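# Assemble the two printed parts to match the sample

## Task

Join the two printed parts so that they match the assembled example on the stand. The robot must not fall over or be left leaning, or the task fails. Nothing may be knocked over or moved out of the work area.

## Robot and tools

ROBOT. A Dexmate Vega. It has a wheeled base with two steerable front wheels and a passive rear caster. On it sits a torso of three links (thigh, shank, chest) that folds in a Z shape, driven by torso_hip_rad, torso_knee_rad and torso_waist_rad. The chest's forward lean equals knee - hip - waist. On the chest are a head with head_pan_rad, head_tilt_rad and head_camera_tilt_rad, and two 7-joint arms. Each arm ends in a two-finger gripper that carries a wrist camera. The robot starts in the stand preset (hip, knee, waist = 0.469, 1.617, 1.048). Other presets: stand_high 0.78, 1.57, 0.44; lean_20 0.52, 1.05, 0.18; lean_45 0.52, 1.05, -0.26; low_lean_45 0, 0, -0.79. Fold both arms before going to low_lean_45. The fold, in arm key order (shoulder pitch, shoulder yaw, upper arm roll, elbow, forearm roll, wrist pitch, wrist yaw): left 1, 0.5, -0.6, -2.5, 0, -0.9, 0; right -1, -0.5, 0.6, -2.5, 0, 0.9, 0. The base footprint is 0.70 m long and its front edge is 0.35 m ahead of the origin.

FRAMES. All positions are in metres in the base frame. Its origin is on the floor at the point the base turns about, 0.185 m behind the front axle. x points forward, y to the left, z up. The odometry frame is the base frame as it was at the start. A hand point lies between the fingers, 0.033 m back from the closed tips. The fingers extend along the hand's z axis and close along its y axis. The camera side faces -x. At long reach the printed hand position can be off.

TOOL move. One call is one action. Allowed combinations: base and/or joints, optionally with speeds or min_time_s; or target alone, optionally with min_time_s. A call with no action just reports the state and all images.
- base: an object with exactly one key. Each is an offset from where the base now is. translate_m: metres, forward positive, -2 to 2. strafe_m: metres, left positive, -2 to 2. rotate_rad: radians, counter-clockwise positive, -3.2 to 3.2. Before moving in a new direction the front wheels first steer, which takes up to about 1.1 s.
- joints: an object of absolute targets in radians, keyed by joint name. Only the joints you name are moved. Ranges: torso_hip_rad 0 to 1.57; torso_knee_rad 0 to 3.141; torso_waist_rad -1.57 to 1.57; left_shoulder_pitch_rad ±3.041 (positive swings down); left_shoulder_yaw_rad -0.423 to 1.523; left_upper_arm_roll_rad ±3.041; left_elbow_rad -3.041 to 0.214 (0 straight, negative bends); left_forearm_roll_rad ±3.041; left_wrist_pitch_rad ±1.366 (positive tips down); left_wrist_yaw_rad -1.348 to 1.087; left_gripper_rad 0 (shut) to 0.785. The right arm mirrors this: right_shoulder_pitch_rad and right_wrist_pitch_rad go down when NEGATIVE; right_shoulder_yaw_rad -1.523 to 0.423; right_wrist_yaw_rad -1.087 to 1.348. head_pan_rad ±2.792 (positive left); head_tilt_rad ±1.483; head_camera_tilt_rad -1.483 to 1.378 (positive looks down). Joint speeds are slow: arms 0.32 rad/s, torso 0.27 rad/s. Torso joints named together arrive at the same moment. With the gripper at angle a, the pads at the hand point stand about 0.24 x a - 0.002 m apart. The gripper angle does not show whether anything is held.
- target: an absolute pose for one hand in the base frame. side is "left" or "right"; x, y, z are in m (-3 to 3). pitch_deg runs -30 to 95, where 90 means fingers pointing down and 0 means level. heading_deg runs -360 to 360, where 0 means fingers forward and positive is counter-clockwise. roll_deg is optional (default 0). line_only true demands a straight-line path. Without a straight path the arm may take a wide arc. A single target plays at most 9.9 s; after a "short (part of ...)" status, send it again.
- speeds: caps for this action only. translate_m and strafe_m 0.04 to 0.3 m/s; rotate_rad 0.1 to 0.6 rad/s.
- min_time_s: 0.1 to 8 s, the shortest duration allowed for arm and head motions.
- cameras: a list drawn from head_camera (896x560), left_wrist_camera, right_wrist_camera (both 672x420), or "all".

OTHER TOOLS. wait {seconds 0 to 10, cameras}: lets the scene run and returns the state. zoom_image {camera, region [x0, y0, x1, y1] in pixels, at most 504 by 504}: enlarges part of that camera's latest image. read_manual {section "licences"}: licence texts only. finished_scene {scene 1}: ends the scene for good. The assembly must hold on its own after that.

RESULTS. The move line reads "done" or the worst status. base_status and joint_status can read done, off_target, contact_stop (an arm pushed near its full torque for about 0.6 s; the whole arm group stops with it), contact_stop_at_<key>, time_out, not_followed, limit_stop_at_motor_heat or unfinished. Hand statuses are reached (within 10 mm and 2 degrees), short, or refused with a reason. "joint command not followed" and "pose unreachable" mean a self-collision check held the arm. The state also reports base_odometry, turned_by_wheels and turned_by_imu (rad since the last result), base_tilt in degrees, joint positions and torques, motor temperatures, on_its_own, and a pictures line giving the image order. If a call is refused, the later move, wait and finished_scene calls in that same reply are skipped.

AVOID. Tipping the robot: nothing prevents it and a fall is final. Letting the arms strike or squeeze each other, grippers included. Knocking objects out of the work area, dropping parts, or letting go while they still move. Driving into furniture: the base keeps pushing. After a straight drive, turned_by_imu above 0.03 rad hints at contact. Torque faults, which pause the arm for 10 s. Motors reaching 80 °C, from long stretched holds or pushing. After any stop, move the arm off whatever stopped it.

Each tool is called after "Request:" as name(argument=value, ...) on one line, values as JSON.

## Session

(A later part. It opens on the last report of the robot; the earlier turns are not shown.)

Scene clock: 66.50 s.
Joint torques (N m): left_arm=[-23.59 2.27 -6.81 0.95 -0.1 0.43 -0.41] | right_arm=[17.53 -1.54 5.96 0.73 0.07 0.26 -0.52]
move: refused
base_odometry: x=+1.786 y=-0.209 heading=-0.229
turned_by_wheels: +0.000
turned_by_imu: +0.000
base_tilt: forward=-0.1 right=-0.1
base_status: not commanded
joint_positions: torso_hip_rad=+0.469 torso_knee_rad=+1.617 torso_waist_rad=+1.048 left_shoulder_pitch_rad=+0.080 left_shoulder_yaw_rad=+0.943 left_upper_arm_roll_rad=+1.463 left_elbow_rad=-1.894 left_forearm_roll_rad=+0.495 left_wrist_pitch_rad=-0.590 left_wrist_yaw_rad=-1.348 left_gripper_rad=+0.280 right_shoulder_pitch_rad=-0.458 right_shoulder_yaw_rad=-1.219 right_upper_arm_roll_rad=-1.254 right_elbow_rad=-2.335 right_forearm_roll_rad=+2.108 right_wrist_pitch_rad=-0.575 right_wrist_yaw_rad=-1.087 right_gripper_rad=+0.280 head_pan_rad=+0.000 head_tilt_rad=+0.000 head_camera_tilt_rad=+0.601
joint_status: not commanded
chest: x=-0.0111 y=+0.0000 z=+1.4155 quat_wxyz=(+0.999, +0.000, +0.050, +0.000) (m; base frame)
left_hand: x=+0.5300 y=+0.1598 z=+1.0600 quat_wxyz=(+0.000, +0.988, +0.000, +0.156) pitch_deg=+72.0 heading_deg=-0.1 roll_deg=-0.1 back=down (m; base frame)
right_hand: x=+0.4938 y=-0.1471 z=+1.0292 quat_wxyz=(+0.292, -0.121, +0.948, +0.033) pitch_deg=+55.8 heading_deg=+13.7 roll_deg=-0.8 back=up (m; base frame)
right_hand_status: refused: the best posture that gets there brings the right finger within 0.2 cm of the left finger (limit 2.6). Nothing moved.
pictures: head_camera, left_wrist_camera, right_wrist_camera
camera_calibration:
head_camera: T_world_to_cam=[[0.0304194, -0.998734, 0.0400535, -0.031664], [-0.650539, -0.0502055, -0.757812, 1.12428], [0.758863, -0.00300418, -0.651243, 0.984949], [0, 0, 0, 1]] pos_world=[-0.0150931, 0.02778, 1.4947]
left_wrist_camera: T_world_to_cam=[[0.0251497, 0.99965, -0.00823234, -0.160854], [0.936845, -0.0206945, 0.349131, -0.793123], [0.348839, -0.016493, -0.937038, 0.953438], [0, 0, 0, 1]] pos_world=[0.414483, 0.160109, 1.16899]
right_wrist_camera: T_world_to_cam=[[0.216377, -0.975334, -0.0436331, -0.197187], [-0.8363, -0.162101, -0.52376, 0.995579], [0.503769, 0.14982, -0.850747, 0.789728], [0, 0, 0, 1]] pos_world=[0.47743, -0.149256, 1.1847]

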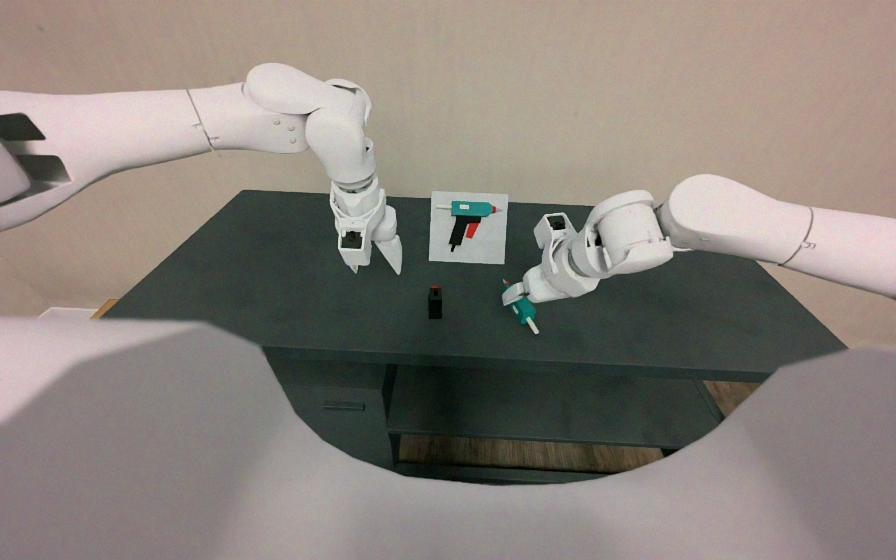

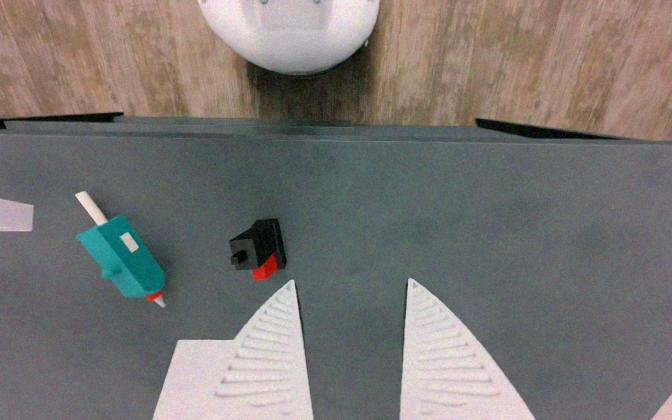

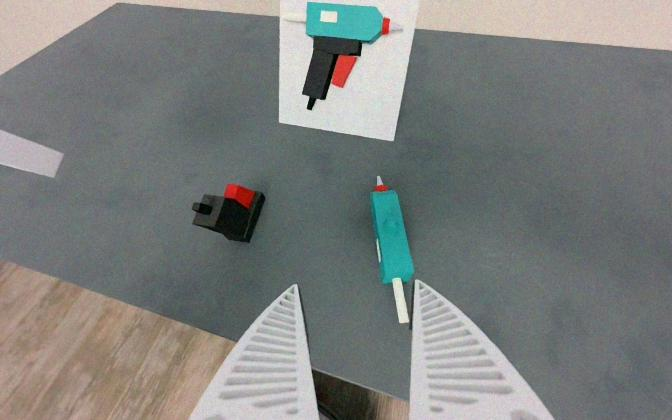

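Request:
move(target={"side": "left", "x": 0.42, "y": 0.36, "z": 1.15, "pitch_deg": 35, "heading_deg": -45}, cameras=[])

Request:
move(target={"side": "right", "x": 0.42, "y": -0.06, "z": 1.14, "pitch_deg": 60, "heading_deg": 0}, cameras=["all"])

Scene clock: 78.00 s.
Joint torques (N m): left_arm=[-1.15 7.46 -12.51 -3.52 0.17 0.16 0.57] | right_arm=[16.85 0.84 6.58 1.06 -0.2 0.2 -0.57]
move: done
base_odometry: x=+1.786 y=-0.209 heading=-0.229
turned_by_wheels: +0.000
turned_by_imu: +0.000
base_tilt: forward=+0.0 right=-0.1
base_status: not commanded
joint_positions: torso_hip_rad=+0.469 torso_knee_rad=+1.617 torso_waist_rad=+1.048 left_shoulder_pitch_rad=+1.930 left_shoulder_yaw_rad=+0.835 left_upper_arm_roll_rad=-0.851 left_elbow_rad=-2.133 left_forearm_roll_rad=-0.411 left_wrist_pitch_rad=+0.837 left_wrist_yaw_rad=-1.269 left_gripper_rad=+0.280 right_shoulder_pitch_rad=-0.458 right_shoulder_yaw_rad=-1.219 right_upper_arm_roll_rad=-1.254 right_elbow_rad=-2.335 right_forearm_roll_rad=+2.108 right_wrist_pitch_rad=-0.575 right_wrist_yaw_rad=-1.087 right_gripper_rad=+0.280 head_pan_rad=+0.000 head_tilt_rad=+0.000 head_camera_tilt_rad=+0.601
joint_status: not commanded
chest: x=-0.0111 y=+0.0000 z=+1.4155 quat_wxyz=(+0.999, +0.000, +0.050, +0.000) (m; base frame)
left_hand: x=+0.4210 y=+0.3587 z=+1.1499 quat_wxyz=(+0.427, +0.342, +0.818, -0.177) pitch_deg=+35.0 heading_deg=-45.1 roll_deg=+0.2 back=up (m; base frame)
left_hand_status: reached (checked arc [a long move; over the whole arc the hand travels 0.48 m to end 0.25 m from its start, up to 0.13 m off the straight line; left_upper_arm_roll_rad turns most, 2.32 rad; on the way or at its end the hand turns up to 144 deg from its attitude at the start], planned for 7.6 s): 2 mm and 0.3 deg off.
right_hand: x=+0.4938 y=-0.1471 z=+1.0292 quat_wxyz=(+0.292, -0.121, +0.948, +0.033) pitch_deg=+55.8 heading_deg=+13.7 roll_deg=-0.8 back=up (m; base frame)
pictures: none
No camera images: "cameras" was empty.

Scene clock: 84.83 s.
Joint torques (N m): left_arm=[-2.1 8.66 -11 -3.53 -0.13 -1.28 0.28] | right_arm=[17.14 0.8 10.39 2.1 -0.16 1.63 -0.18]
move: done
base_odometry: x=+1.786 y=-0.209 heading=-0.229
turned_by_wheels: +0.000
turned_by_imu: +0.000
base_tilt: forward=-0.1 right=-0.1
base_status: not commanded
joint_positions: torso_hip_rad=+0.469 torso_knee_rad=+1.617 torso_waist_rad=+1.048 left_shoulder_pitch_rad=+1.934 left_shoulder_yaw_rad=+0.834 left_upper_arm_roll_rad=-0.856 left_elbow_rad=-2.134 left_forearm_roll_rad=-0.413 left_wrist_pitch_rad=+0.840 left_wrist_yaw_rad=-1.268 left_gripper_rad=+0.280 right_shoulder_pitch_rad=+0.820 right_shoulder_yaw_rad=-0.609 right_upper_arm_roll_rad=-2.261 right_elbow_rad=-2.548 right_forearm_roll_rad=+2.918 right_wrist_pitch_rad=+0.362 right_wrist_yaw_rad=-1.087 right_gripper_rad=+0.280 head_pan_rad=+0.000 head_tilt_rad=+0.000 head_camera_tilt_rad=+0.601
joint_status: not commanded
chest: x=-0.0111 y=+0.0000 z=+1.4155 quat_wxyz=(+0.999, +0.000, +0.050, +0.000) (m; base frame)
left_hand: x=+0.4200 y=+0.3600 z=+1.1500 quat_wxyz=(+0.427, +0.340, +0.819, -0.177) pitch_deg=+35.0 heading_deg=-45.0 roll_deg=+0.0 back=up (m; base frame)
right_hand: x=+0.4205 y=-0.0602 z=+1.1394 quat_wxyz=(+0.259, -0.001, +0.966, +0.001) pitch_deg=+60.0 heading_deg=+0.2 roll_deg=+0.1 back=up (m; base frame)
right_hand_status: reached (straight line, planned for 5.3 s): 1 mm and 0.1 deg off.
pictures: head_camera, left_wrist_camera, right_wrist_camera
camera_calibration:
head_camera: T_world_to_cam=[[0.0304194, -0.998734, 0.0400535, -0.031664], [-0.650539, -0.0502055, -0.757812, 1.12428], [0.758863, -0.00300418, -0.651243, 0.984949], [0, 0, 0, 1]] pos_world=[-0.0150931, 0.02778, 1.4947]
left_wrist_camera: T_world_to_cam=[[-0.70693, -0.706802, -0.0260808, 0.584764], [-0.415097, 0.444464, -0.793818, 0.997456], [0.572664, -0.550348, -0.607596, 0.79871], [0, 0, 0, 1]] pos_world=[0.370035, 0.409548, 1.29234]
right_wrist_camera: T_world_to_cam=[[-0.0355296, -0.998102, -0.0503019, 0.0204375], [-0.886152, 0.054735, -0.460151, 0.967537], [0.462031, 0.0282262, -0.886415, 0.958272], [0, 0, 0, 1]] pos_world=[0.41536, -0.0596078, 1.29567]

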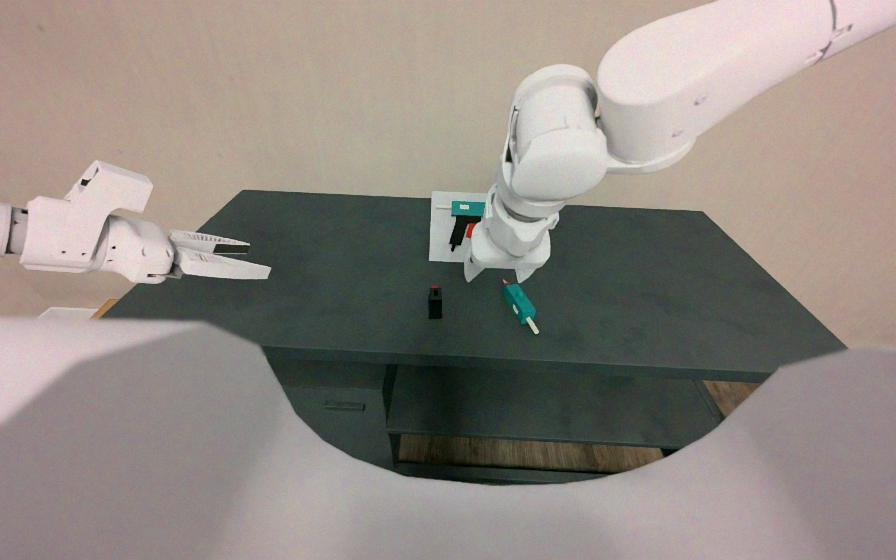

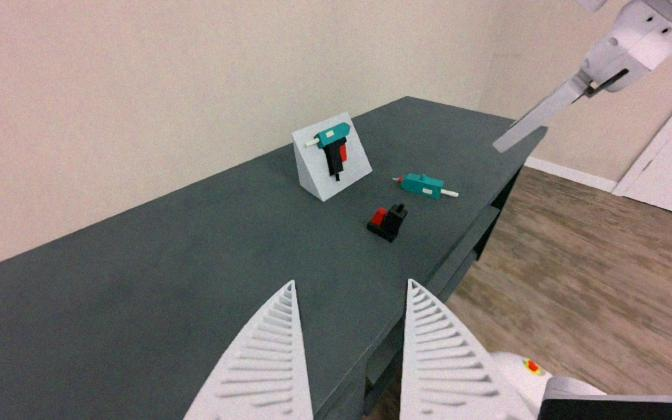

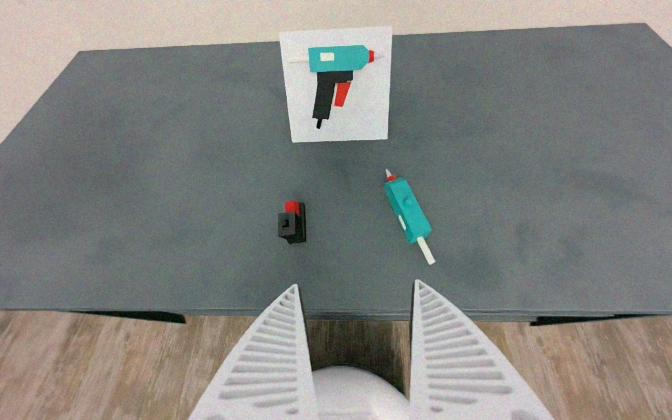

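Request:
move(base={"rotate_rad": 0.13}, joints={"torso_waist_rad": 0.95, "left_gripper_rad": 0.0}, cameras=[])

Request:
move(target={"side": "right", "x": 0.45, "y": -0.03, "z": 0.99, "pitch_deg": 55, "heading_deg": -7}, cameras=["all"])

Scene clock: 90.17 s.
Joint torques (N m): left_arm=[0.4 7.93 -11.35 -2.02 -0.31 -0.1 0.36] | right_arm=[17.53 2.2 9.33 0.38 0.25 0.88 -0.3]
move: done
base_odometry: x=+1.786 y=-0.208 heading=-0.100
turned_by_wheels: +0.129
turned_by_imu: +0.124
base_tilt: forward=-0.1 right=-0.1
base_status: done
joint_positions: torso_hip_rad=+0.469 torso_knee_rad=+1.617 torso_waist_rad=+0.950 left_shoulder_pitch_rad=+1.934 left_shoulder_yaw_rad=+0.834 left_upper_arm_roll_rad=-0.856 left_elbow_rad=-2.134 left_forearm_roll_rad=-0.413 left_wrist_pitch_rad=+0.840 left_wrist_yaw_rad=-1.268 left_gripper_rad=+0.000 right_shoulder_pitch_rad=+0.822 right_shoulder_yaw_rad=-0.605 right_upper_arm_roll_rad=-2.259 right_elbow_rad=-2.548 right_forearm_roll_rad=+2.923 right_wrist_pitch_rad=+0.365 right_wrist_yaw_rad=-1.087 right_gripper_rad=+0.280 head_pan_rad=+0.000 head_tilt_rad=+0.000 head_camera_tilt_rad=+0.601
joint_status: all done
chest: x=+0.0328 y=+0.0000 z=+1.4147 quat_wxyz=(+0.995, +0.000, +0.099, +0.000) (m; base frame)
left_hand: x=+0.4359 y=+0.3600 z=+1.1084 quat_wxyz=(+0.386, +0.330, +0.839, -0.193) pitch_deg=+38.9 heading_deg=-48.1 roll_deg=-5.1 back=up (m; base frame)
right_hand: x=+0.4349 y=-0.0600 z=+1.0983 quat_wxyz=(+0.211, +0.000, +0.977, +0.000) pitch_deg=+65.6 heading_deg=+0.0 roll_deg=+0.0 back=up (m; base frame)
pictures: none
No camera images: "cameras" was empty.

Scene clock: 94.13 s.
Joint torques (N m): left_arm=[0.53 8.39 -11.75 -3.2 -0.18 -1.39 0.29] | right_arm=[9.35 1.15 3.52 2.67 -0.76 0.76 0.04]
move: done
base_odometry: x=+1.786 y=-0.208 heading=-0.100
turned_by_wheels: +0.000
turned_by_imu: +0.000
base_tilt: forward=+0.0 right=-0.1
base_status: not commanded
joint_positions: torso_hip_rad=+0.469 torso_knee_rad=+1.617 torso_waist_rad=+0.950 left_shoulder_pitch_rad=+1.934 left_shoulder_yaw_rad=+0.834 left_upper_arm_roll_rad=-0.856 left_elbow_rad=-2.134 left_forearm_roll_rad=-0.413 left_wrist_pitch_rad=+0.840 left_wrist_yaw_rad=-1.268 left_gripper_rad=+0.000 right_shoulder_pitch_rad=+0.511 right_shoulder_yaw_rad=-0.109 right_upper_arm_roll_rad=-2.418 right_elbow_rad=-2.417 right_forearm_roll_rad=+2.743 right_wrist_pitch_rad=+1.035 right_wrist_yaw_rad=-1.087 right_gripper_rad=+0.280 head_pan_rad=+0.000 head_tilt_rad=+0.000 head_camera_tilt_rad=+0.601
joint_status: not commanded
chest: x=+0.0328 y=+0.0000 z=+1.4147 quat_wxyz=(+0.995, +0.000, +0.099, +0.000) (m; base frame)
left_hand: x=+0.4359 y=+0.3600 z=+1.1084 quat_wxyz=(+0.386, +0.330, +0.839, -0.193) pitch_deg=+38.9 heading_deg=-48.1 roll_deg=-5.1 back=up (m; base frame)
right_hand: x=+0.4501 y=-0.0302 z=+0.9909 quat_wxyz=(+0.299, +0.058, +0.952, -0.018) pitch_deg=+55.1 heading_deg=-7.0 roll_deg=+0.0 back=up (m; base frame)
right_hand_status: reached (straight line, planned for 2.4 s): 1 mm and 0.1 deg off.
pictures: head_camera, left_wrist_camera, right_wrist_camera
camera_calibration:
head_camera: T_world_to_cam=[[0.0341889, -0.998734, 0.0368901, -0.0286174], [-0.721484, -0.0502069, -0.690609, 1.05952], [0.691587, -0.00300444, -0.722287, 1.05383], [0, 0, 0, 1]] pos_world=[0.0365892, 0.02778, 1.49393]
left_wrist_camera: T_world_to_cam=[[-0.706103, -0.706798, 0.0430633, 0.517969], [-0.490619, 0.444472, -0.749492, 0.954873], [0.510599, -0.550346, -0.660611, 0.850124], [0, 0, 0, 1]] pos_world=[0.400145, 0.409548, 1.25497]
right_wrist_camera: T_world_to_cam=[[-0.153509, -0.986763, -0.0522825, 0.0993537], [-0.830531, 0.15751, -0.534236, 0.975319], [0.5354, -0.0385878, -0.843717, 0.734815], [0, 0, 0, 1]] pos_world=[0.431864, -0.0272292, 1.14622]

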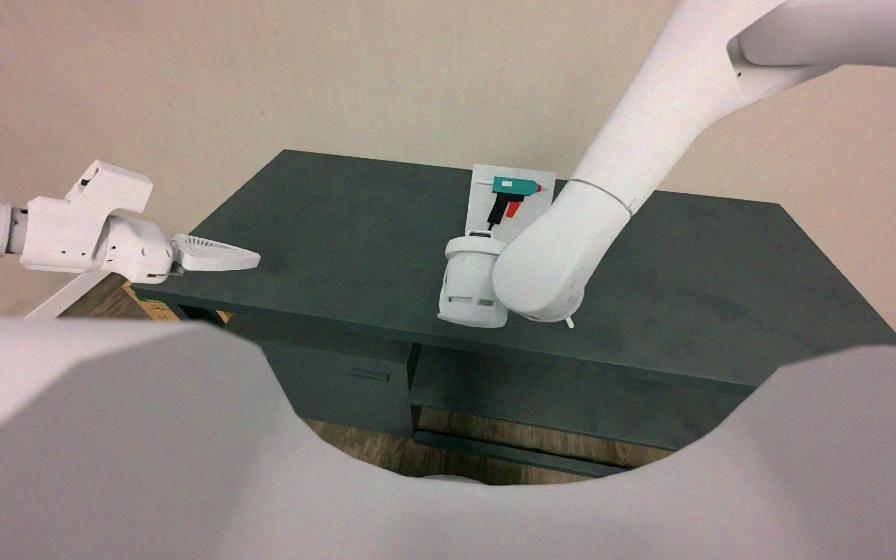

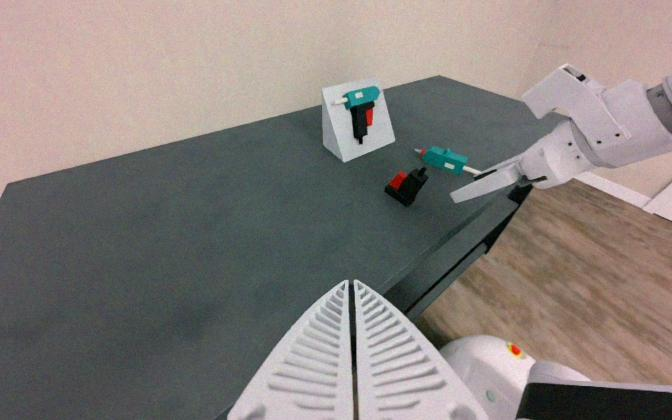

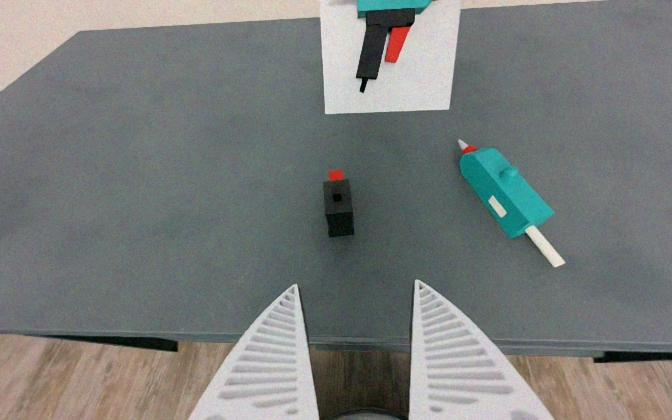

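Request:
zoom_image(camera="right_wrist_camera", region=[290, 150, 390, 250])

Request:
zoom_image(camera="right_wrist_camera", region=[440, 120, 580, 280])

Request:
zoom_image(camera="left_wrist_camera", region=[320, 70, 520, 220])

Scaled by 5.040 from the camera's 672x420 image, which has a finer 960x600 frame.

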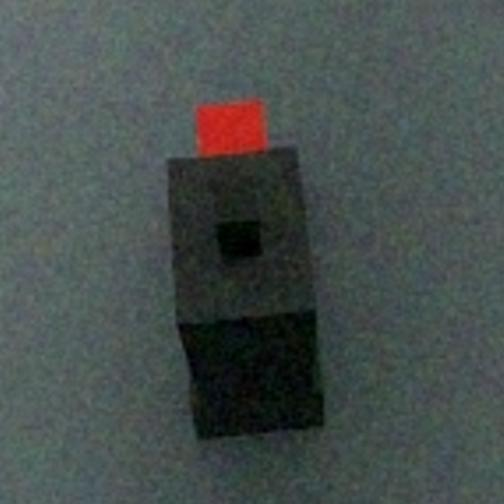

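Scaled by 3.150 from the camera's 672x420 image, which has a finer 960x600 frame.

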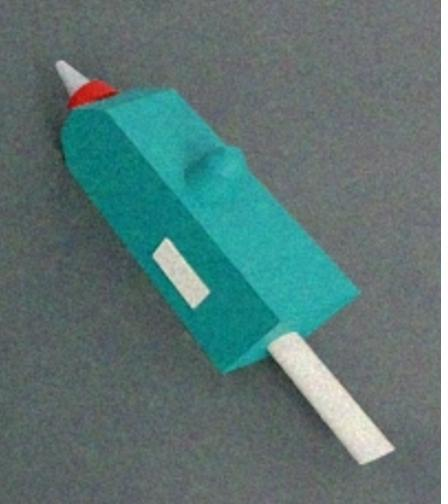

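Scaled by 2.520 from the camera's 672x420 image, which has a finer 960x600 frame.

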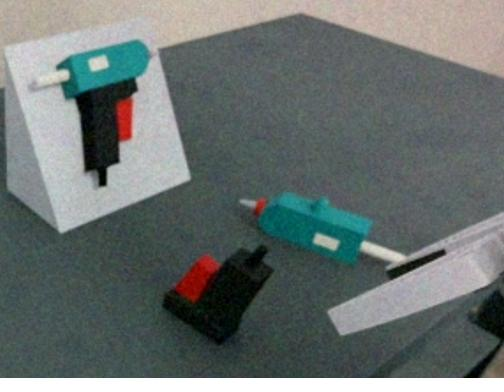

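Request:
move(target={"side": "right", "x": 0.572, "y": -0.0352, "z": 0.925, "pitch_deg": 58, "heading_deg": -4, "line_only": true}, cameras=["left_wrist_camera", "right_wrist_camera"])

Scene clock: 99.43 s.
Joint torques (N m): left_arm=[0.3 7.93 -10.81 -2.5 0.07 -0.86 0.05] | right_arm=[11.5 0.75 3.84 3.41 -0.55 0.36 0.29]
move: done
base_odometry: x=+1.786 y=-0.208 heading=-0.100
turned_by_wheels: +0.000
turned_by_imu: +0.000
base_tilt: forward=+0.0 right=-0.1
base_status: not commanded
joint_positions: torso_hip_rad=+0.469 torso_knee_rad=+1.617 torso_waist_rad=+0.950 left_shoulder_pitch_rad=+1.934 left_shoulder_yaw_rad=+0.834 left_upper_arm_roll_rad=-0.856 left_elbow_rad=-2.134 left_forearm_roll_rad=-0.413 left_wrist_pitch_rad=+0.840 left_wrist_yaw_rad=-1.268 left_gripper_rad=+0.000 right_shoulder_pitch_rad=+0.405 right_shoulder_yaw_rad=-0.195 right_upper_arm_roll_rad=-2.457 right_elbow_rad=-1.918 right_forearm_roll_rad=+2.772 right_wrist_pitch_rad=+0.517 right_wrist_yaw_rad=-0.833 right_gripper_rad=+0.280 head_pan_rad=+0.000 head_tilt_rad=+0.000 head_camera_tilt_rad=+0.601
joint_status: not commanded
chest: x=+0.0328 y=+0.0000 z=+1.4147 quat_wxyz=(+0.995, +0.000, +0.099, +0.000) (m; base frame)
left_hand: x=+0.4359 y=+0.3600 z=+1.1084 quat_wxyz=(+0.386, +0.330, +0.839, -0.193) pitch_deg=+38.9 heading_deg=-48.1 roll_deg=-5.1 back=up (m; base frame)
right_hand: x=+0.5710 y=-0.0347 z=+0.9258 quat_wxyz=(+0.276, +0.034, +0.961, -0.010) pitch_deg=+57.9 heading_deg=-4.0 roll_deg=+0.0 back=up (m; base frame)
right_hand_status: reached (straight line, planned for 2.0 s): 1 mm and 0.1 deg off.
pictures: left_wrist_camera, right_wrist_camera
camera_calibration:
left_wrist_camera: T_world_to_cam=[[-0.706103, -0.706798, 0.0430633, 0.517969], [-0.490619, 0.444472, -0.749492, 0.954873], [0.510599, -0.550346, -0.660611, 0.850124], [0, 0, 0, 1]] pos_world=[0.400145, 0.409548, 1.25497]
right_wrist_camera: T_world_to_cam=[[-0.105262, -0.993139, -0.0509476, 0.0809943], [-0.862948, 0.116684, -0.491636, 1.01932], [0.494208, -0.00778559, -0.869309, 0.663253], [0, 0, 0, 1]] pos_world=[0.560358, -0.0333356, 1.08183]

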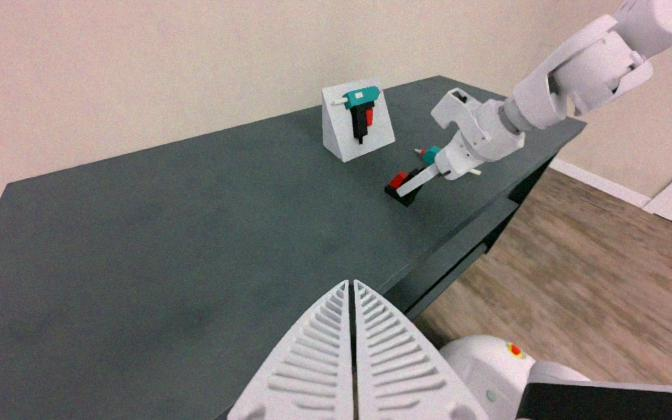

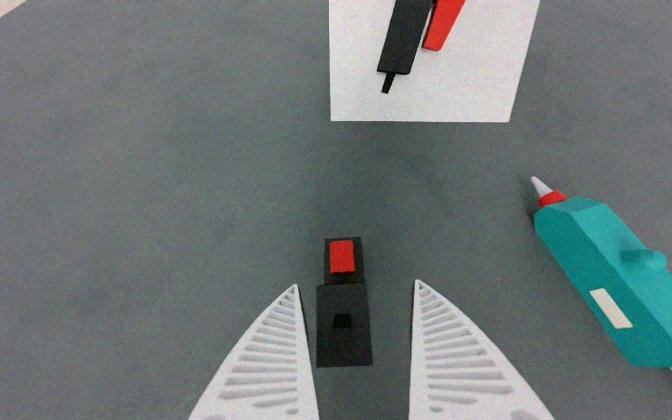

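Request:
zoom_image(camera="right_wrist_camera", region=[270, 210, 430, 400])

Request:
zoom_image(camera="left_wrist_camera", region=[360, 80, 520, 220])

Scaled by 2.653 from the camera's 672x420 image, which has a finer 960x600 frame.

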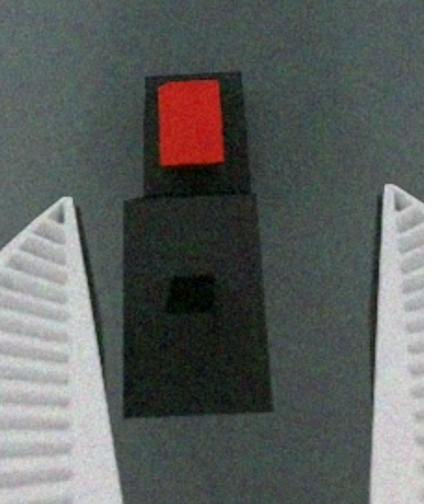

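Scaled by 3.150 from the camera's 672x420 image, which has a finer 960x600 frame.

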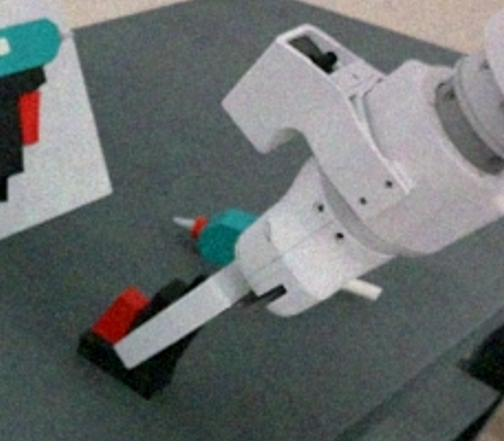

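Request:
move(target={"side": "right", "x": 0.571, "y": -0.0270, "z": 0.926, "pitch_deg": 58, "heading_deg": -4, "line_only": true}, cameras=["right_wrist_camera"])

Request:
zoom_image(camera="right_wrist_camera", region=[270, 210, 430, 400])

Scene clock: 101.77 s.
Joint torques (N m): left_arm=[0.19 9.03 -11 -4.11 0.01 -1.98 0.07] | right_arm=[10.71 1.06 10.19 4.68 -0.39 0.31 -0.02]
move: done
base_odometry: x=+1.786 y=-0.208 heading=-0.100
turned_by_wheels: +0.000
turned_by_imu: +0.000
base_tilt: forward=-0.1 right=-0.1
base_status: not commanded
joint_positions: torso_hip_rad=+0.469 torso_knee_rad=+1.617 torso_waist_rad=+0.950 left_shoulder_pitch_rad=+1.934 left_shoulder_yaw_rad=+0.834 left_upper_arm_roll_rad=-0.856 left_elbow_rad=-2.134 left_forearm_roll_rad=-0.413 left_wrist_pitch_rad=+0.840 left_wrist_yaw_rad=-1.268 left_gripper_rad=+0.000 right_shoulder_pitch_rad=+0.400 right_shoulder_yaw_rad=-0.184 right_upper_arm_roll_rad=-2.448 right_elbow_rad=-1.905 right_forearm_roll_rad=+2.778 right_wrist_pitch_rad=+0.513 right_wrist_yaw_rad=-0.838 right_gripper_rad=+0.280 head_pan_rad=+0.000 head_tilt_rad=+0.000 head_camera_tilt_rad=+0.601
joint_status: not commanded
chest: x=+0.0328 y=+0.0000 z=+1.4147 quat_wxyz=(+0.995, +0.000, +0.099, +0.000) (m; base frame)
left_hand: x=+0.4359 y=+0.3600 z=+1.1084 quat_wxyz=(+0.386, +0.330, +0.839, -0.193) pitch_deg=+38.9 heading_deg=-48.1 roll_deg=-5.1 back=up (m; base frame)
right_hand: x=+0.5713 y=-0.0295 z=+0.9258 quat_wxyz=(+0.276, +0.034, +0.961, -0.010) pitch_deg=+58.0 heading_deg=-4.0 roll_deg=+0.0 back=up (m; base frame)
right_hand_status: reached (straight line, planned for 0.3 s): 3 mm and 0.0 deg off.
pictures: right_wrist_camera
camera_calibration:
right_wrist_camera: T_world_to_cam=[[-0.105145, -0.993171, -0.0505538, 0.0858074], [-0.863318, 0.116393, -0.491054, 1.01861], [0.493585, -0.00798782, -0.869661, 0.66382], [0, 0, 0, 1]] pos_world=[0.560758, -0.0280355, 1.08183]

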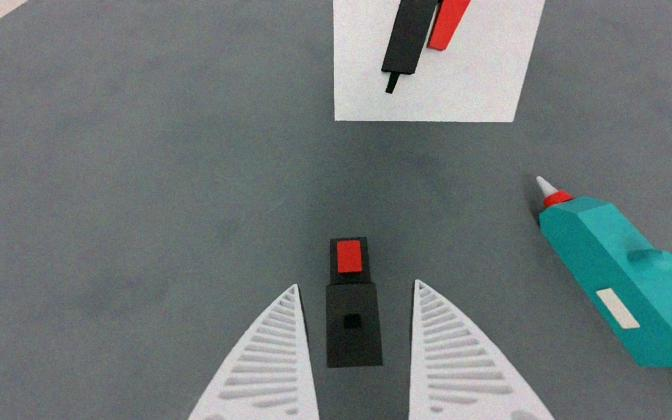

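Scaled by 2.653 from the camera's 672x420 image, which has a finer 960x600 frame.

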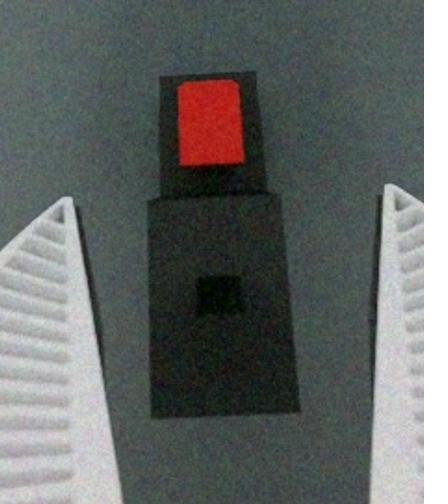

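Request:
move(target={"side": "right", "x": 0.571, "y": -0.0230, "z": 0.925, "pitch_deg": 58, "heading_deg": -4, "line_only": true}, cameras=[])

Request:
move(joints={"right_gripper_rad": 0.13}, cameras=["right_wrist_camera"])

Request:
zoom_image(camera="right_wrist_camera", region=[270, 210, 430, 400])

Scene clock: 102.77 s.
Joint torques (N m): left_arm=[-0.27 6.72 -12.64 -3.08 -0.12 -0.83 0.04] | right_arm=[12.24 2.47 10.75 3.15 0.18 0.8 -0.49]
move: done
base_odometry: x=+1.786 y=-0.208 heading=-0.100
turned_by_wheels: +0.000
turned_by_imu: +0.000
base_tilt: forward=-0.1 right=-0.1
base_status: not commanded
joint_positions: torso_hip_rad=+0.469 torso_knee_rad=+1.617 torso_waist_rad=+0.950 left_shoulder_pitch_rad=+1.934 left_shoulder_yaw_rad=+0.834 left_upper_arm_roll_rad=-0.856 left_elbow_rad=-2.134 left_forearm_roll_rad=-0.413 left_wrist_pitch_rad=+0.840 left_wrist_yaw_rad=-1.268 left_gripper_rad=+0.000 right_shoulder_pitch_rad=+0.394 right_shoulder_yaw_rad=-0.173 right_upper_arm_roll_rad=-2.441 right_elbow_rad=-1.894 right_forearm_roll_rad=+2.782 right_wrist_pitch_rad=+0.512 right_wrist_yaw_rad=-0.844 right_gripper_rad=+0.280 head_pan_rad=+0.000 head_tilt_rad=+0.000 head_camera_tilt_rad=+0.601
joint_status: not commanded
chest: x=+0.0328 y=+0.0000 z=+1.4147 quat_wxyz=(+0.995, +0.000, +0.099, +0.000) (m; base frame)
left_hand: x=+0.4359 y=+0.3600 z=+1.1084 quat_wxyz=(+0.386, +0.330, +0.839, -0.193) pitch_deg=+38.9 heading_deg=-48.1 roll_deg=-5.1 back=up (m; base frame)
right_hand: x=+0.5711 y=-0.0247 z=+0.9253 quat_wxyz=(+0.276, +0.034, +0.961, -0.010) pitch_deg=+58.0 heading_deg=-4.0 roll_deg=+0.0 back=up (m; base frame)
right_hand_status: reached (straight line, planned for 0.3 s): 2 mm and 0.0 deg off.
pictures: none
No camera images: "cameras" was empty.

Scene clock: 103.40 s.
Joint torques (N m): left_arm=[-0.45 8.14 -11.11 -3.07 0.05 -1.03 0.26] | right_arm=[13.29 1.94 10.64 3.18 0.01 -0.22 -0.44]
move: done
base_odometry: x=+1.786 y=-0.208 heading=-0.100
turned_by_wheels: +0.000
turned_by_imu: +0.000
base_tilt: forward=+0.0 right=-0.1
base_status: not commanded
joint_positions: torso_hip_rad=+0.469 torso_knee_rad=+1.617 torso_waist_rad=+0.950 left_shoulder_pitch_rad=+1.934 left_shoulder_yaw_rad=+0.834 left_upper_arm_roll_rad=-0.856 left_elbow_rad=-2.134 left_forearm_roll_rad=-0.413 left_wrist_pitch_rad=+0.840 left_wrist_yaw_rad=-1.268 left_gripper_rad=+0.000 right_shoulder_pitch_rad=+0.392 right_shoulder_yaw_rad=-0.170 right_upper_arm_roll_rad=-2.439 right_elbow_rad=-1.891 right_forearm_roll_rad=+2.783 right_wrist_pitch_rad=+0.512 right_wrist_yaw_rad=-0.845 right_gripper_rad=+0.130 head_pan_rad=+0.000 head_tilt_rad=+0.000 head_camera_tilt_rad=+0.601
joint_status: all done
chest: x=+0.0328 y=+0.0000 z=+1.4147 quat_wxyz=(+0.995, +0.000, +0.099, +0.000) (m; base frame)
left_hand: x=+0.4359 y=+0.3600 z=+1.1084 quat_wxyz=(+0.386, +0.330, +0.839, -0.193) pitch_deg=+38.9 heading_deg=-48.1 roll_deg=-5.1 back=up (m; base frame)
right_hand: x=+0.5711 y=-0.0236 z=+0.9251 quat_wxyz=(+0.276, +0.034, +0.961, -0.010) pitch_deg=+58.0 heading_deg=-4.0 roll_deg=+0.0 back=up (m; base frame)
pictures: right_wrist_camera
camera_calibration:
right_wrist_camera: T_world_to_cam=[[-0.105146, -0.993172, -0.050543, 0.0915996], [-0.863361, 0.116389, -0.490979, 1.01735], [0.493509, -0.00798759, -0.869704, 0.663446], [0, 0, 0, 1]] pos_world=[0.560558, -0.0221355, 1.08113]

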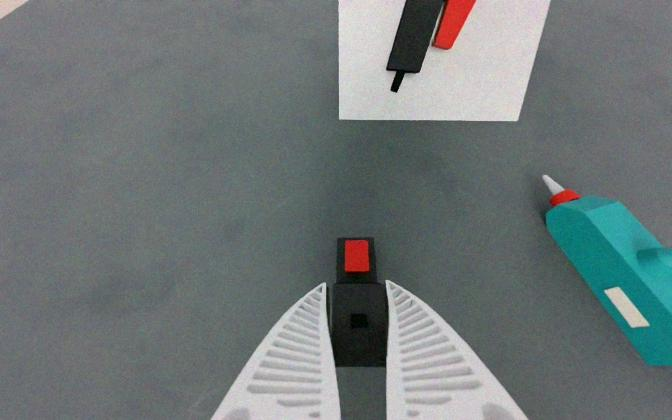

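Scaled by 2.653 from the camera's 672x420 image, which has a finer 960x600 frame.

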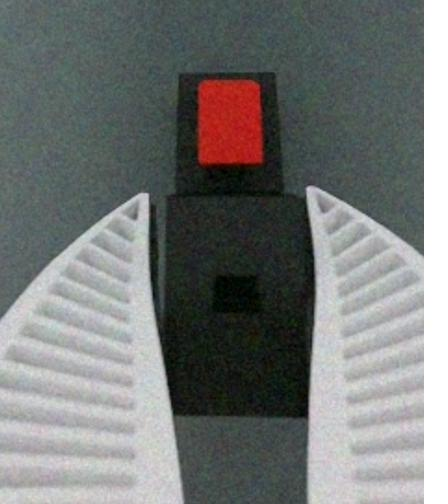

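Request:
move(joints={"right_gripper_rad": 0.06}, cameras=["right_wrist_camera"])

Request:
zoom_image(camera="right_wrist_camera", region=[270, 210, 430, 400])

Scene clock: 104.03 s.
Joint torques (N m): left_arm=[-0.14 8.95 -12 -2.46 -0.2 -0.9 0.34] | right_arm=[12.6 2.44 10.41 3.16 -0.56 1.2 0.25]
move: done
base_odometry: x=+1.786 y=-0.208 heading=-0.100
turned_by_wheels: +0.000
turned_by_imu: +0.000
base_tilt: forward=+0.0 right=-0.2
base_status: not commanded
joint_positions: torso_hip_rad=+0.469 torso_knee_rad=+1.617 torso_waist_rad=+0.950 left_shoulder_pitch_rad=+1.934 left_shoulder_yaw_rad=+0.834 left_upper_arm_roll_rad=-0.856 left_elbow_rad=-2.134 left_forearm_roll_rad=-0.413 left_wrist_pitch_rad=+0.840 left_wrist_yaw_rad=-1.268 left_gripper_rad=+0.000 right_shoulder_pitch_rad=+0.392 right_shoulder_yaw_rad=-0.169 right_upper_arm_roll_rad=-2.438 right_elbow_rad=-1.891 right_forearm_roll_rad=+2.783 right_wrist_pitch_rad=+0.512 right_wrist_yaw_rad=-0.845 right_gripper_rad=+0.060 head_pan_rad=+0.000 head_tilt_rad=+0.000 head_camera_tilt_rad=+0.601
joint_status: all done
chest: x=+0.0328 y=+0.0000 z=+1.4147 quat_wxyz=(+0.995, +0.000, +0.099, +0.000) (m; base frame)
left_hand: x=+0.4359 y=+0.3600 z=+1.1084 quat_wxyz=(+0.386, +0.330, +0.839, -0.193) pitch_deg=+38.9 heading_deg=-48.1 roll_deg=-5.1 back=up (m; base frame)
right_hand: x=+0.5711 y=-0.0232 z=+0.9251 quat_wxyz=(+0.276, +0.034, +0.961, -0.010) pitch_deg=+58.0 heading_deg=-4.0 roll_deg=+0.0 back=up (m; base frame)
pictures: right_wrist_camera
camera_calibration:
right_wrist_camera: T_world_to_cam=[[-0.105148, -0.993172, -0.0505373, 0.0919921], [-0.863386, 0.116389, -0.490936, 1.01727], [0.493466, -0.00798803, -0.869728, 0.6635], [0, 0, 0, 1]] pos_world=[0.560558, -0.0217355, 1.08113]

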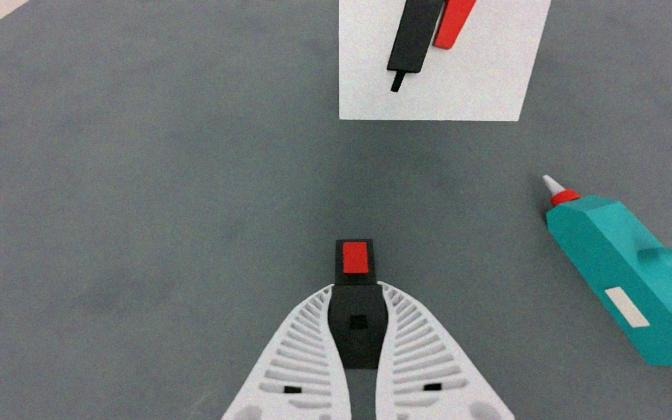

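Scaled by 2.653 from the camera's 672x420 image, which has a finer 960x600 frame.

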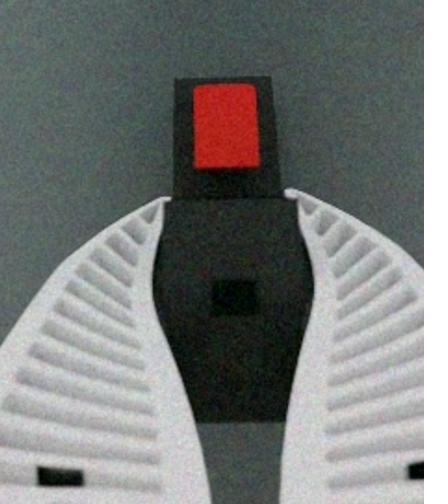

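Request:
move(target={"side": "right", "x": 0.571, "y": -0.0230, "z": 1.02, "pitch_deg": 58, "heading_deg": -4, "line_only": true}, cameras=["all"])

Request:
zoom_image(camera="right_wrist_camera", region=[250, 200, 450, 400])

Request:
zoom_image(camera="left_wrist_camera", region=[360, 60, 540, 220])

Scene clock: 106.63 s.
Joint torques (N m): left_arm=[-0.97 9.31 -11.24 -3.11 -0.36 -0.65 0.45] | right_arm=[22.64 -1.97 11.9 0.32 -0.45 0.13 0.11]
move: done
base_odometry: x=+1.786 y=-0.208 heading=-0.100
turned_by_wheels: +0.000
turned_by_imu: +0.000
base_tilt: forward=-0.1 right=-0.1
base_status: not commanded
joint_positions: torso_hip_rad=+0.469 torso_knee_rad=+1.617 torso_waist_rad=+0.950 left_shoulder_pitch_rad=+1.934 left_shoulder_yaw_rad=+0.834 left_upper_arm_roll_rad=-0.856 left_elbow_rad=-2.134 left_forearm_roll_rad=-0.413 left_wrist_pitch_rad=+0.840 left_wrist_yaw_rad=-1.268 left_gripper_rad=+0.000 right_shoulder_pitch_rad=+0.597 right_shoulder_yaw_rad=-0.262 right_upper_arm_roll_rad=-2.358 right_elbow_rad=-2.041 right_forearm_roll_rad=+2.861 right_wrist_pitch_rad=+0.427 right_wrist_yaw_rad=-0.918 right_gripper_rad=+0.060 head_pan_rad=+0.000 head_tilt_rad=+0.000 head_camera_tilt_rad=+0.601
joint_status: not commanded
chest: x=+0.0328 y=+0.0000 z=+1.4147 quat_wxyz=(+0.995, +0.000, +0.099, +0.000) (m; base frame)
left_hand: x=+0.4359 y=+0.3600 z=+1.1084 quat_wxyz=(+0.386, +0.330, +0.839, -0.193) pitch_deg=+38.9 heading_deg=-48.1 roll_deg=-5.1 back=up (m; base frame)
right_hand: x=+0.5712 y=-0.0232 z=+1.0174 quat_wxyz=(+0.275, +0.034, +0.961, -0.010) pitch_deg=+58.0 heading_deg=-4.0 roll_deg=+0.0 back=up (m; base frame)
right_hand_status: reached (straight line, planned for 1.0 s): 3 mm and 0.0 deg off.
pictures: head_camera, left_wrist_camera, right_wrist_camera
camera_calibration:
head_camera: T_world_to_cam=[[0.0341889, -0.998734, 0.0368901, -0.0286174], [-0.721484, -0.0502069, -0.690609, 1.05952], [0.691587, -0.00300444, -0.722287, 1.05383], [0, 0, 0, 1]] pos_world=[0.0365892, 0.02778, 1.49393]
left_wrist_camera: T_world_to_cam=[[-0.706103, -0.706798, 0.0430633, 0.517969], [-0.490619, 0.444472, -0.749492, 0.954873], [0.510599, -0.550346, -0.660611, 0.850124], [0, 0, 0, 1]] pos_world=[0.400145, 0.409548, 1.25497]
right_wrist_camera: T_world_to_cam=[[-0.1057, -0.993112, -0.0505658, 0.097021], [-0.863544, 0.116887, -0.49054, 1.06239], [0.493071, -0.00818448, -0.869951, 0.744154], [0, 0, 0, 1]] pos_world=[0.560757, -0.0217364, 1.17343]

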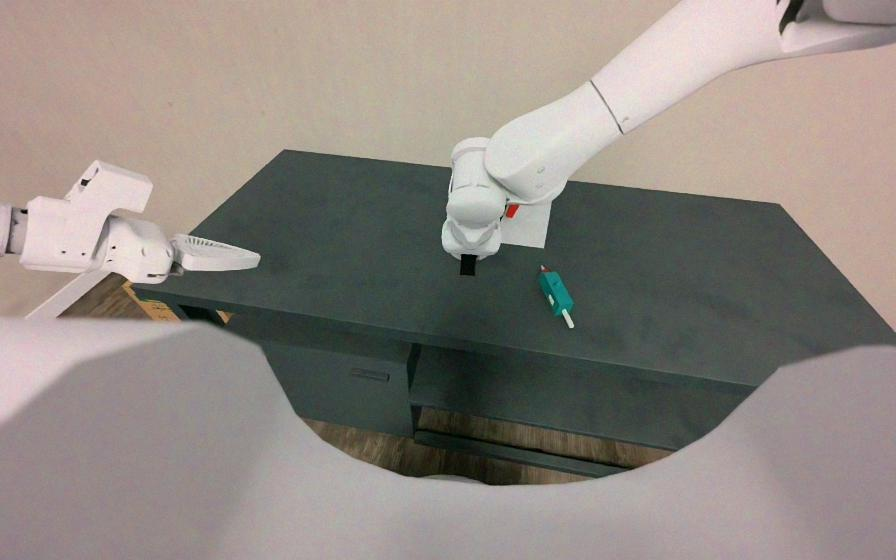

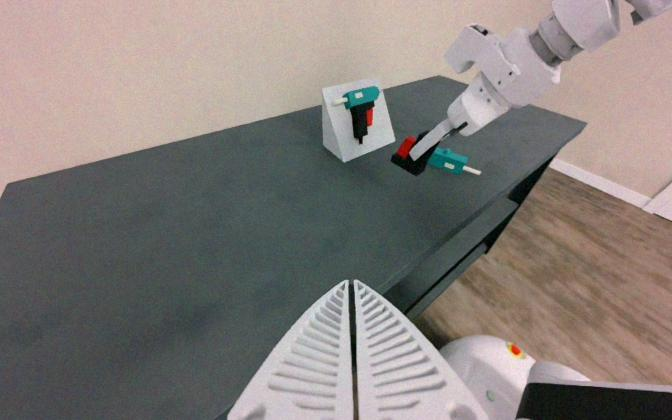

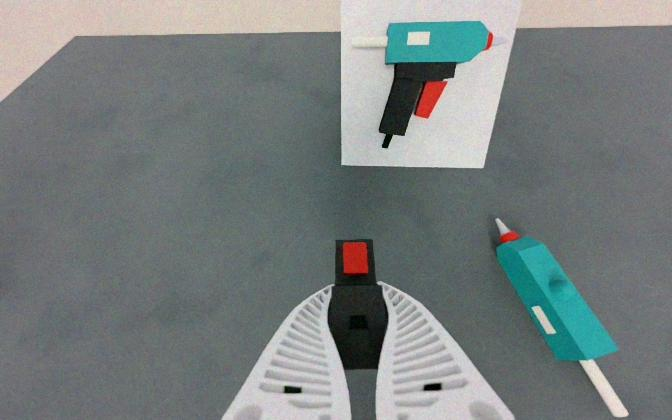

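Scaled by 2.520 from the camera's 672x420 image, which has a finer 960x600 frame.

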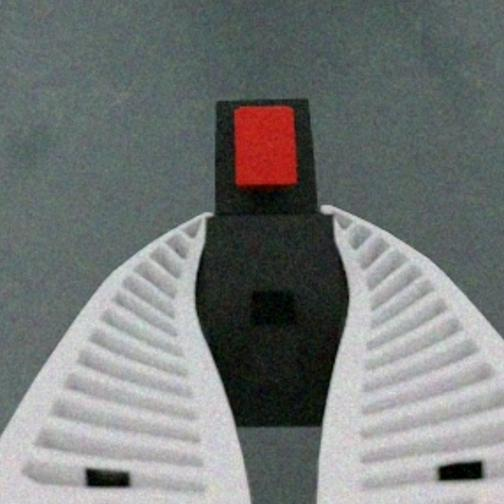

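Scaled by 2.800 from the camera's 672x420 image, which has a finer 960x600 frame.

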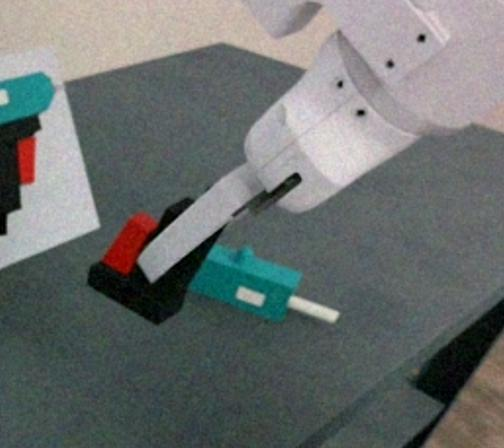

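Request:
move(target={"side": "right", "x": 0.544, "y": -0.242, "z": 1.015, "pitch_deg": 58, "heading_deg": 9.5, "line_only": true}, cameras=["right_wrist_camera"])

Request:
move(target={"side": "left", "x": 0.506, "y": -0.05, "z": 0.935, "pitch_deg": 22, "heading_deg": -70}, cameras=["all"])

Scene clock: 112.27 s.
Joint torques (N m): left_arm=[0.57 9.56 -11.86 -2.34 -0.05 -1.2 0.27] | right_arm=[18.43 3.8 3.88 3.34 -0.88 0.55 -0.18]
move: done
base_odometry: x=+1.786 y=-0.208 heading=-0.100
turned_by_wheels: +0.000
turned_by_imu: +0.000
base_tilt: forward=+0.0 right=-0.1
base_status: not commanded
joint_positions: torso_hip_rad=+0.469 torso_knee_rad=+1.617 torso_waist_rad=+0.950 left_shoulder_pitch_rad=+1.934 left_shoulder_yaw_rad=+0.834 left_upper_arm_roll_rad=-0.856 left_elbow_rad=-2.134 left_forearm_roll_rad=-0.413 left_wrist_pitch_rad=+0.840 left_wrist_yaw_rad=-1.268 left_gripper_rad=+0.000 right_shoulder_pitch_rad=+1.011 right_shoulder_yaw_rad=-0.764 right_upper_arm_roll_rad=-3.036 right_elbow_rad=-2.258 right_forearm_roll_rad=+2.308 right_wrist_pitch_rad=+0.130 right_wrist_yaw_rad=-0.465 right_gripper_rad=+0.060 head_pan_rad=+0.000 head_tilt_rad=+0.000 head_camera_tilt_rad=+0.601
joint_status: not commanded
chest: x=+0.0328 y=+0.0000 z=+1.4147 quat_wxyz=(+0.995, +0.000, +0.099, +0.000) (m; base frame)
left_hand: x=+0.4359 y=+0.3600 z=+1.1084 quat_wxyz=(+0.386, +0.330, +0.839, -0.193) pitch_deg=+38.9 heading_deg=-48.1 roll_deg=-5.1 back=up (m; base frame)
right_hand: x=+0.5447 y=-0.2405 z=+1.0152 quat_wxyz=(+0.275, -0.079, +0.958, +0.022) pitch_deg=+58.0 heading_deg=+9.4 roll_deg=+0.0 back=up (m; base frame)
right_hand_status: reached (straight line, planned for 2.5 s): 2 mm and 0.1 deg off.
pictures: right_wrist_camera
camera_calibration:
right_wrist_camera: T_world_to_cam=[[0.128166, -0.990475, -0.050325, -0.248715], [-0.866535, -0.0871585, -0.491447, 1.01729], [0.48238, 0.106595, -0.869452, 0.786478], [0, 0, 0, 1]] pos_world=[0.534011, -0.241516, 1.17123]

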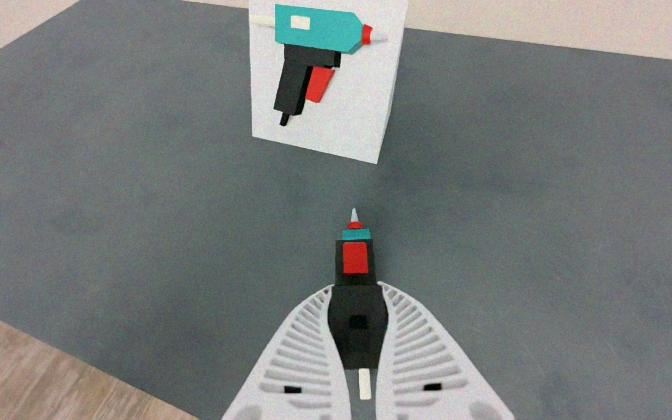

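Scene clock: 118.00 s.
Joint torques (N m): left_arm=[-14.28 1.31 -1.44 -5.99 -0.5 -1.29 0.5] | right_arm=[18.91 2.01 4.34 4.41 -0.7 0.16 0.43]
move: done
base_odometry: x=+1.786 y=-0.208 heading=-0.100
turned_by_wheels: +0.000
turned_by_imu: +0.000
base_tilt: forward=-0.1 right=-0.1
base_status: not commanded
joint_positions: torso_hip_rad=+0.469 torso_knee_rad=+1.617 torso_waist_rad=+0.950 left_shoulder_pitch_rad=+1.370 left_shoulder_yaw_rad=+0.466 left_upper_arm_roll_rad=+0.373 left_elbow_rad=-1.704 left_forearm_roll_rad=-0.148 left_wrist_pitch_rad=+0.219 left_wrist_yaw_rad=-0.853 left_gripper_rad=+0.000 right_shoulder_pitch_rad=+1.015 right_shoulder_yaw_rad=-0.767 right_upper_arm_roll_rad=-3.041 right_elbow_rad=-2.258 right_forearm_roll_rad=+2.303 right_wrist_pitch_rad=+0.127 right_wrist_yaw_rad=-0.462 right_gripper_rad=+0.060 head_pan_rad=+0.000 head_tilt_rad=+0.000 head_camera_tilt_rad=+0.601
joint_status: not commanded
chest: x=+0.0328 y=+0.0000 z=+1.4147 quat_wxyz=(+0.995, +0.000, +0.099, +0.000) (m; base frame)
left_hand: x=+0.5065 y=-0.0476 z=+0.9350 quat_wxyz=(+0.458, +0.474, +0.680, -0.320) pitch_deg=+22.1 heading_deg=-69.9 roll_deg=-0.1 back=up (m; base frame)
left_hand_status: reached (checked arc [a long move; over the whole arc the hand travels 0.48 m to end 0.45 m from its start, up to 0.07 m off the straight line; left_upper_arm_roll_rad turns most, 1.23 rad; on the way or at its end the hand turns up to 30 deg from its attitude at the start], planned for 4.2 s): 2 mm and 0.2 deg off.
right_hand: x=+0.5439 y=-0.2418 z=+1.0150 quat_wxyz=(+0.275, -0.080, +0.958, +0.023) pitch_deg=+58.0 heading_deg=+9.5 roll_deg=+0.0 back=up (m; base frame)
pictures: head_camera, left_wrist_camera, right_wrist_camera
camera_calibration:
head_camera: T_world_to_cam=[[0.0341889, -0.998734, 0.0368901, -0.0286174], [-0.721484, -0.0502069, -0.690609, 1.05952], [0.691587, -0.00300444, -0.722287, 1.05383], [0, 0, 0, 1]] pos_world=[0.0365892, 0.02778, 1.49393]
left_wrist_camera: T_world_to_cam=[[-0.936311, -0.350361, -0.0238699, 0.483333], [-0.124958, 0.395921, -0.909743, 1.003], [0.328189, -0.848819, -0.414485, 0.323341], [0, 0, 0, 1]] pos_world=[0.471766, 0.0466922, 1.05803]
right_wrist_camera: T_world_to_cam=[[0.129841, -0.99023, -0.0508427, -0.25016], [-0.866766, -0.0884517, -0.490809, 1.01562], [0.481516, 0.107796, -0.869783, 0.78787], [0, 0, 0, 1]] pos_world=[0.533411, -0.242812, 1.17103]

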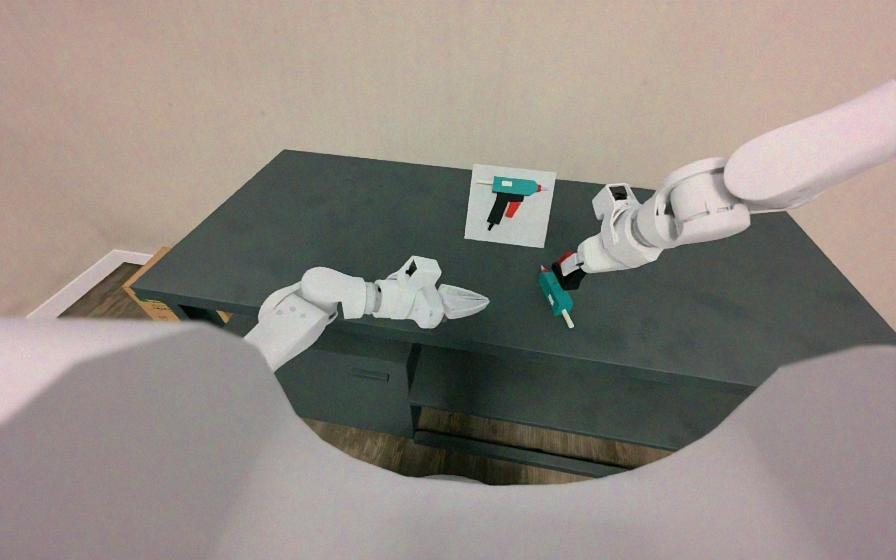

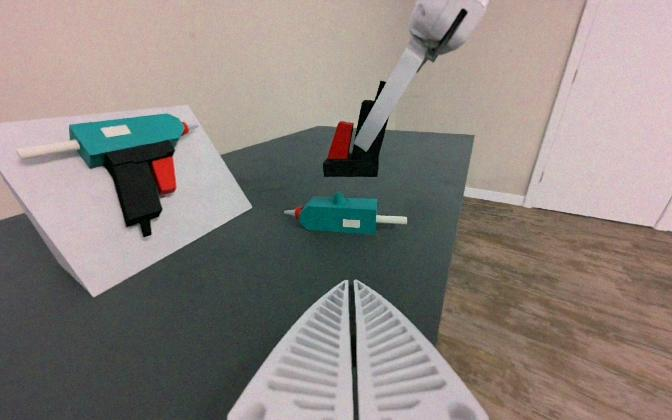

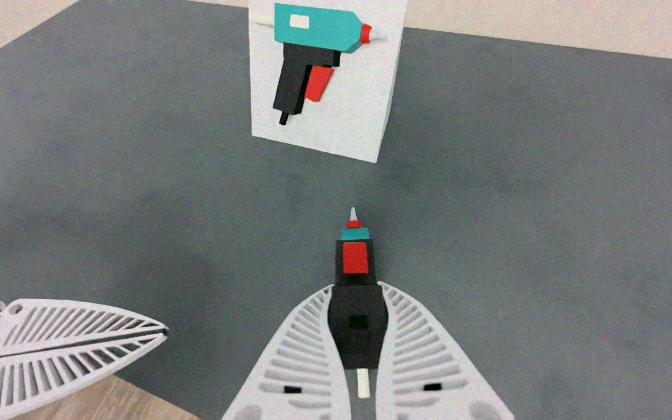

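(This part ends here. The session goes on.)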